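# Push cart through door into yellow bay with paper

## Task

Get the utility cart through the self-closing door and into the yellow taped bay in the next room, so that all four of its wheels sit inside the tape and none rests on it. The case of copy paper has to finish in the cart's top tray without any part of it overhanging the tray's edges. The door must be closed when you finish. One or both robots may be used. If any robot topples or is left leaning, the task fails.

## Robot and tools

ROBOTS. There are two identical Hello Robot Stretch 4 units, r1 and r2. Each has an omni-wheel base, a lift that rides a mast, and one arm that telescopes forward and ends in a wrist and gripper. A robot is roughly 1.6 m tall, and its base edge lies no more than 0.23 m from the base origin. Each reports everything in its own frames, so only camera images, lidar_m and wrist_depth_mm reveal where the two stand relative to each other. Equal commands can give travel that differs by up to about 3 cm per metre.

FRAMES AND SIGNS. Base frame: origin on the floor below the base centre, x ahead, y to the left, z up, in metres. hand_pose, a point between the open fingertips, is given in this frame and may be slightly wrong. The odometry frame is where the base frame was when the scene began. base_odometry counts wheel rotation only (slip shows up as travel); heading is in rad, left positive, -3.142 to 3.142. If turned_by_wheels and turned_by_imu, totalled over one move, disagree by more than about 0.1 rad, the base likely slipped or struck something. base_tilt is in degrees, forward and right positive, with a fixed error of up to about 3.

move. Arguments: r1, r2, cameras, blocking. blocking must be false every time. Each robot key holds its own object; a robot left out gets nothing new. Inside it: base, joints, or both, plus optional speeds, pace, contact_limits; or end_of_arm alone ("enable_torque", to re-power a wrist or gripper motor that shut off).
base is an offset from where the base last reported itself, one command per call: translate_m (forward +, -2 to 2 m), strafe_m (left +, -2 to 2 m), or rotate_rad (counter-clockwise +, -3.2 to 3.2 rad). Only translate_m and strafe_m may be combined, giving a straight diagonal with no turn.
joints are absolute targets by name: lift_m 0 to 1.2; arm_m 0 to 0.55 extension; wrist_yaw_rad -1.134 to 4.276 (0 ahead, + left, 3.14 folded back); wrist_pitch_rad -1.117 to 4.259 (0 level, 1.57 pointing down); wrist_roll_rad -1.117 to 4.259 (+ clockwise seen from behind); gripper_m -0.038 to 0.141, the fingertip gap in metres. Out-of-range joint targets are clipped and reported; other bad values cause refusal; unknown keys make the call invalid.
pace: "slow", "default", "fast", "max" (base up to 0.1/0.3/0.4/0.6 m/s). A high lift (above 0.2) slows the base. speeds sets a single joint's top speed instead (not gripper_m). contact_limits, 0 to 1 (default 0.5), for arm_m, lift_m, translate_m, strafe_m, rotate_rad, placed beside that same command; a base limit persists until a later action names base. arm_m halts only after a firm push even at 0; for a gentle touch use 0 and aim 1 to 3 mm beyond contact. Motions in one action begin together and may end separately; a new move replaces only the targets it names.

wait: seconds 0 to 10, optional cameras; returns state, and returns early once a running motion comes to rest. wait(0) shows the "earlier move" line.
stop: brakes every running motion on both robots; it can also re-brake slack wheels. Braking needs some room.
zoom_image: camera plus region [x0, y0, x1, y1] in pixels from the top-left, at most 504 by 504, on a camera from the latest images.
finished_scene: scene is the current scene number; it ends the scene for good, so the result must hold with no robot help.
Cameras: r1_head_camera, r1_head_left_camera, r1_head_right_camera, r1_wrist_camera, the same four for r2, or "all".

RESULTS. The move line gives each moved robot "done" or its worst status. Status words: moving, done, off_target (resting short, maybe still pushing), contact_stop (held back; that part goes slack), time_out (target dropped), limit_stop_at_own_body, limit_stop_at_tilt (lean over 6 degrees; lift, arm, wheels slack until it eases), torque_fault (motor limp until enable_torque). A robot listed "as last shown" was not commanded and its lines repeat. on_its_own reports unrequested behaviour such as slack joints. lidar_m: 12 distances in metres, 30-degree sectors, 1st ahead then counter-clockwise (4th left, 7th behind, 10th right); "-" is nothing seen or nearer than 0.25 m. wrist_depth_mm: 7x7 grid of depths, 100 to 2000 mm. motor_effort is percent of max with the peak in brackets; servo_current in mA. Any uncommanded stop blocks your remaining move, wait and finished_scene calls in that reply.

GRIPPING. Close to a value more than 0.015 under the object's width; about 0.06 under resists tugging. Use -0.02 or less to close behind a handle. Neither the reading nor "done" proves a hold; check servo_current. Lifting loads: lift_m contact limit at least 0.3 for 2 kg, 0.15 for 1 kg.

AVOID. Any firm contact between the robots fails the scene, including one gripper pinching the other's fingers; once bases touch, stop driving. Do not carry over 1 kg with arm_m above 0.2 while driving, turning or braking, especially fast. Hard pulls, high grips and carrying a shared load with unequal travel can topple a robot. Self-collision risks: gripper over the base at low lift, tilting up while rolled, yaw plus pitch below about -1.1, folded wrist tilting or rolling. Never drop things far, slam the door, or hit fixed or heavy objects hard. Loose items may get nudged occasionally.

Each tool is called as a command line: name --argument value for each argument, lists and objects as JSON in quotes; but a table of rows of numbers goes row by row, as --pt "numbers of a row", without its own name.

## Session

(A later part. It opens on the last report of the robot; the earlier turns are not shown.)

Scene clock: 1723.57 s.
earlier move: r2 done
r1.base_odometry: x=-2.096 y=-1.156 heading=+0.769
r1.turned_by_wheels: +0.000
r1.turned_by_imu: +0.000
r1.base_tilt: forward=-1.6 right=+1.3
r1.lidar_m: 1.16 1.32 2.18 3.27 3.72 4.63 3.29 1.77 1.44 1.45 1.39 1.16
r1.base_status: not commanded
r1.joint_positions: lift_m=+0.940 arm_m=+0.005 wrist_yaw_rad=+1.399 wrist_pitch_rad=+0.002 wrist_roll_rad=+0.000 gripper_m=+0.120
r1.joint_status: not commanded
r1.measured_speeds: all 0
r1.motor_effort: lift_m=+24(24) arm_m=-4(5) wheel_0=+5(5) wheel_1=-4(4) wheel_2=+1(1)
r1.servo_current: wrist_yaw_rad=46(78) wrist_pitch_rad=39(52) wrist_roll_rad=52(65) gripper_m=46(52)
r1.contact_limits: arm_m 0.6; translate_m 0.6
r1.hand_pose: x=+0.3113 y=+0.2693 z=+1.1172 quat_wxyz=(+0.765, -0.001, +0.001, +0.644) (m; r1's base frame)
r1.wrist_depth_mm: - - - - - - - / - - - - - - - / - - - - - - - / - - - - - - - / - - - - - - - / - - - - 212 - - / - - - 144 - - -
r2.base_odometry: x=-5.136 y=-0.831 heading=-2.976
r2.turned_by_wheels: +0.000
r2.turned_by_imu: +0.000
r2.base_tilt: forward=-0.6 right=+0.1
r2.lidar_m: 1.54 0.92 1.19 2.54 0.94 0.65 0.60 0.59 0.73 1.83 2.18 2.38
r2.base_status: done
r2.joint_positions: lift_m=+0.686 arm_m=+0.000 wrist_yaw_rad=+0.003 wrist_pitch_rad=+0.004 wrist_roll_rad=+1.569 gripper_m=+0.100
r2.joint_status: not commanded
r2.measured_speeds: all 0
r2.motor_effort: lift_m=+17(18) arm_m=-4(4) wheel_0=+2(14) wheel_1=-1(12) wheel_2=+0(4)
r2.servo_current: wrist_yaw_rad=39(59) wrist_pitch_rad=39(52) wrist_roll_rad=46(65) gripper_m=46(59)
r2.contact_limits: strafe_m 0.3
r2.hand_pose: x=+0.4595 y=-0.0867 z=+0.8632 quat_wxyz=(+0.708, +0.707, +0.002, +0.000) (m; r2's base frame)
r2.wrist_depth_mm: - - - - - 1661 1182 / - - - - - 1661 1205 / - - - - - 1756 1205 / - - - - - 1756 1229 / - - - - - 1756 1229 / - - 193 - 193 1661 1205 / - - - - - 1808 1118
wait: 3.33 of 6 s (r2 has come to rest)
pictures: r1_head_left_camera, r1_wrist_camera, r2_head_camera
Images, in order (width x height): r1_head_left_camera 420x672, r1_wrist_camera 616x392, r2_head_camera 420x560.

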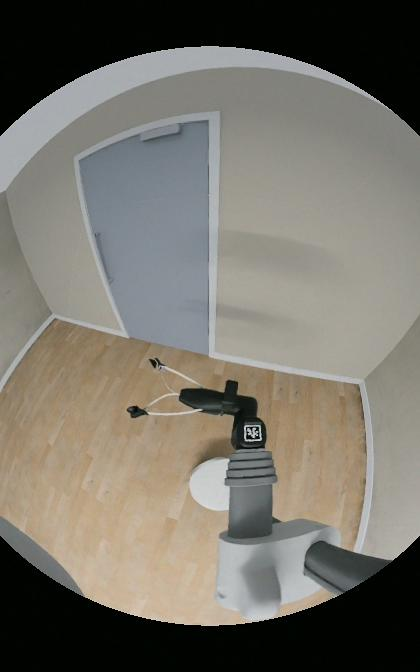

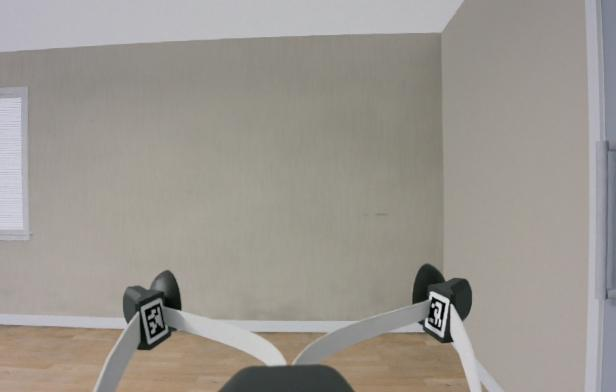

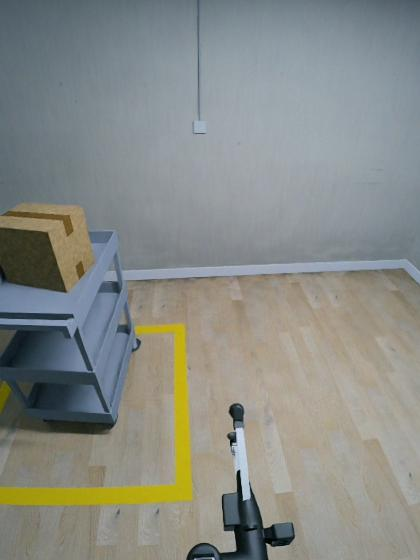

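zoom_image --camera "r2_head_camera" --region '[0, 300, 200, 510]'

zoom_image --camera "r1_head_left_camera" --region '[60, 100, 260, 370]'

move --blocking false --r2 '{"base": {"rotate_rad": 0.5}, "contact_limits": {"rotate_rad": 0.3}}'

wait --seconds 3 --cameras '["r2_head_camera"]'

Scaled by 2.400 from the camera's 420x560 image, which has a finer 1200x1600 frame.

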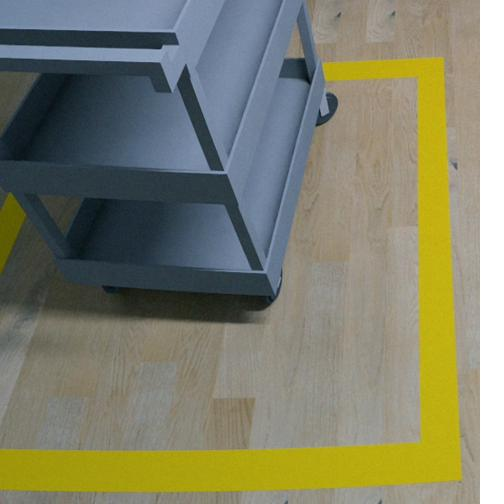

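Scaled by 1.867 from the camera's 420x672 image, which has a finer 600x960 frame.

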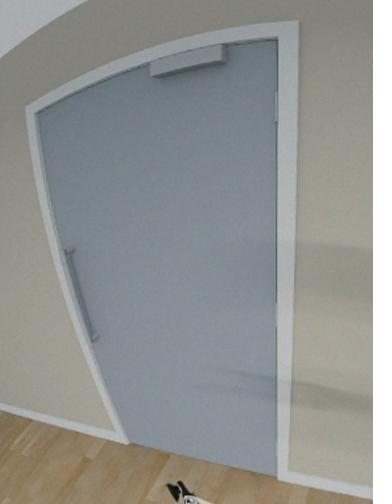

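Scene clock: 1732.17 s.
move: r2 moving
r1: as last shown
r1.lidar_m: 1.14 1.32 2.21 3.24 3.70 4.65 3.29 1.74 1.44 1.44 1.39 1.16
r1.motor_effort: lift_m=+24(24) arm_m=-4(4) wheel_0=+5(5) wheel_1=-4(4) wheel_2=+0(1)
r1.servo_current: wrist_yaw_rad=46(59) wrist_pitch_rad=39(52) wrist_roll_rad=52(65) gripper_m=46(52)
r1.contact_limits: arm_m 0.6; translate_m 0.6
r2.base_odometry: x=-5.136 y=-0.831 heading=-2.724
r2.turned_by_wheels: +0.252
r2.turned_by_imu: +0.245
r2.base_tilt: forward=-0.7 right=+0.1
r2.lidar_m: 0.91 0.91 2.63 1.23 0.75 0.63 0.61 0.59 1.01 2.11 2.41 2.29
r2.base_status: rotate_rad moving
r2.joint_positions: lift_m=+0.686 arm_m=+0.000 wrist_yaw_rad=+0.002 wrist_pitch_rad=+0.004 wrist_roll_rad=+1.569 gripper_m=+0.100
r2.joint_status: not commanded
r2.measured_speeds: translate_m=+0.000 strafe_m=+0.001 rotate_rad=+0.981 lift_m=+0.000 arm_m=+0.000 wrist_yaw_rad=+0.000 wrist_pitch_rad=+0.000 wrist_roll_rad=+0.000
r2.motor_effort: lift_m=+18(18) arm_m=-3(4) wheel_0=-6(9) wheel_1=-9(9) wheel_2=-11(11)
r2.servo_current: wrist_yaw_rad=52(59) wrist_pitch_rad=39(46) wrist_roll_rad=39(52) gripper_m=46(52)
r2.contact_limits: rotate_rad 0.3
r2.hand_pose: x=+0.4595 y=-0.0867 z=+0.8632 quat_wxyz=(+0.708, +0.707, +0.002, +0.000) (m; r2's base frame)
r2.wrist_depth_mm: - - - - - 1661 1160 / - - - - - 1708 1138 / - - - - - 1756 1182 / - - - - - 1863 1205 / - - - - - 1661 1138 / - - 193 1098 193 1336 991 / - - - - - - -
pictures: none

Scene clock: 1732.97 s.
earlier move: r2 done
r1.base_odometry: x=-2.096 y=-1.156 heading=+0.769
r1.turned_by_wheels: +0.000
r1.turned_by_imu: +0.000
r1.base_tilt: forward=-1.6 right=+1.3
r1.lidar_m: 1.16 1.33 2.22 3.25 3.70 4.62 3.32 1.75 1.45 1.44 1.41 1.16
r1.base_status: not commanded
r1.joint_positions: lift_m=+0.940 arm_m=+0.005 wrist_yaw_rad=+1.399 wrist_pitch_rad=+0.002 wrist_roll_rad=+0.000 gripper_m=+0.120
r1.joint_status: not commanded
r1.measured_speeds: all 0
r1.motor_effort: lift_m=+24(24) arm_m=-4(4) wheel_0=+5(5) wheel_1=-4(4) wheel_2=+1(1)
r1.servo_current: wrist_yaw_rad=26(59) wrist_pitch_rad=39(52) wrist_roll_rad=39(65) gripper_m=46(52)
r1.contact_limits: arm_m 0.6; translate_m 0.6
r1.hand_pose: x=+0.3113 y=+0.2693 z=+1.1172 quat_wxyz=(+0.765, -0.001, +0.001, +0.644) (m; r1's base frame)
r1.wrist_depth_mm: - - - - - - - / - - - - - - - / - - - - - - - / - - - - - - - / - - - - - - - / - - - - 212 - - / - - - 144 - - -
r2.base_odometry: x=-5.136 y=-0.831 heading=-2.477
r2.turned_by_wheels: +0.247
r2.turned_by_imu: +0.241
r2.base_tilt: forward=-0.7 right=+0.1
r2.lidar_m: 0.92 1.09 2.61 0.93 0.67 0.61 0.59 0.75 1.73 2.17 2.42 2.24
r2.base_status: done
r2.joint_positions: lift_m=+0.686 arm_m=+0.000 wrist_yaw_rad=+0.002 wrist_pitch_rad=+0.004 wrist_roll_rad=+1.569 gripper_m=+0.100
r2.joint_status: not commanded
r2.measured_speeds: all 0
r2.motor_effort: lift_m=+18(18) arm_m=-4(4) wheel_0=-3(9) wheel_1=-3(9) wheel_2=-5(11)
r2.servo_current: wrist_yaw_rad=52(59) wrist_pitch_rad=39(46) wrist_roll_rad=39(59) gripper_m=52(59)
r2.contact_limits: rotate_rad 0.3
r2.hand_pose: x=+0.4595 y=-0.0867 z=+0.8632 quat_wxyz=(+0.708, +0.707, +0.002, +0.000) (m; r2's base frame)
r2.wrist_depth_mm: - - - - - 1661 1229 / - - - - - 1756 1182 / - - - - - 1499 1160 / - - - 1008 - 891 - / - - 1118 991 - 750 - / - - 193 788 194 809 - / - - - - - - 1078
wait: 0.80 of 3 s (r2 has come to rest)
pictures: r2_head_camera
Images, in order (width x height): r2_head_camera 420x560.

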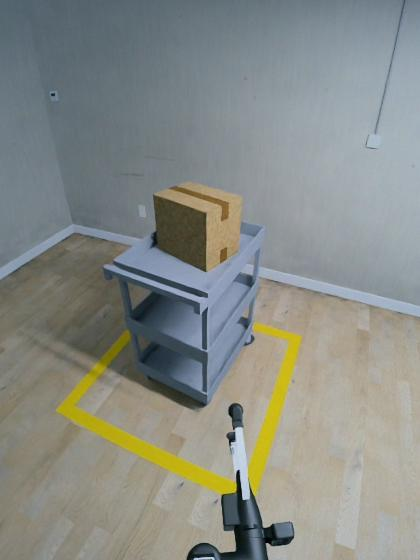

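zoom_image --camera "r2_head_camera" --region '[180, 270, 320, 410]'

zoom_image --camera "r2_head_camera" --region '[90, 160, 290, 320]'

Scaled by 3.600 from the camera's 420x560 image, which has a finer 1200x1600 frame.

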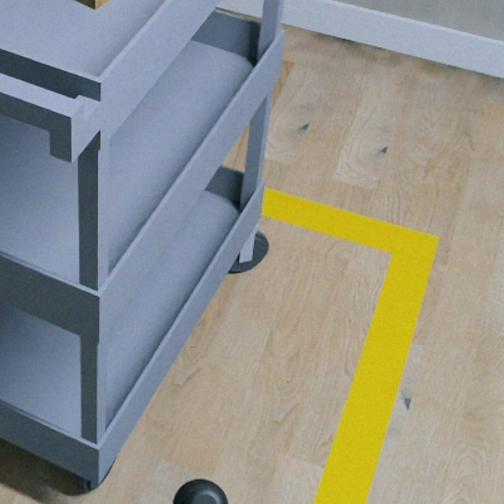

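Scaled by 2.520 from the camera's 420x560 image, which has a finer 1200x1600 frame.

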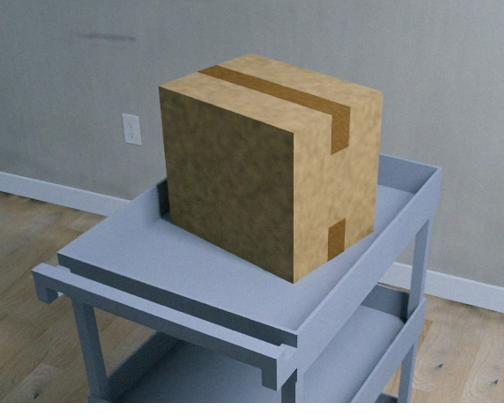

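finished_scene --scene 2

The scene is finished: the task was done.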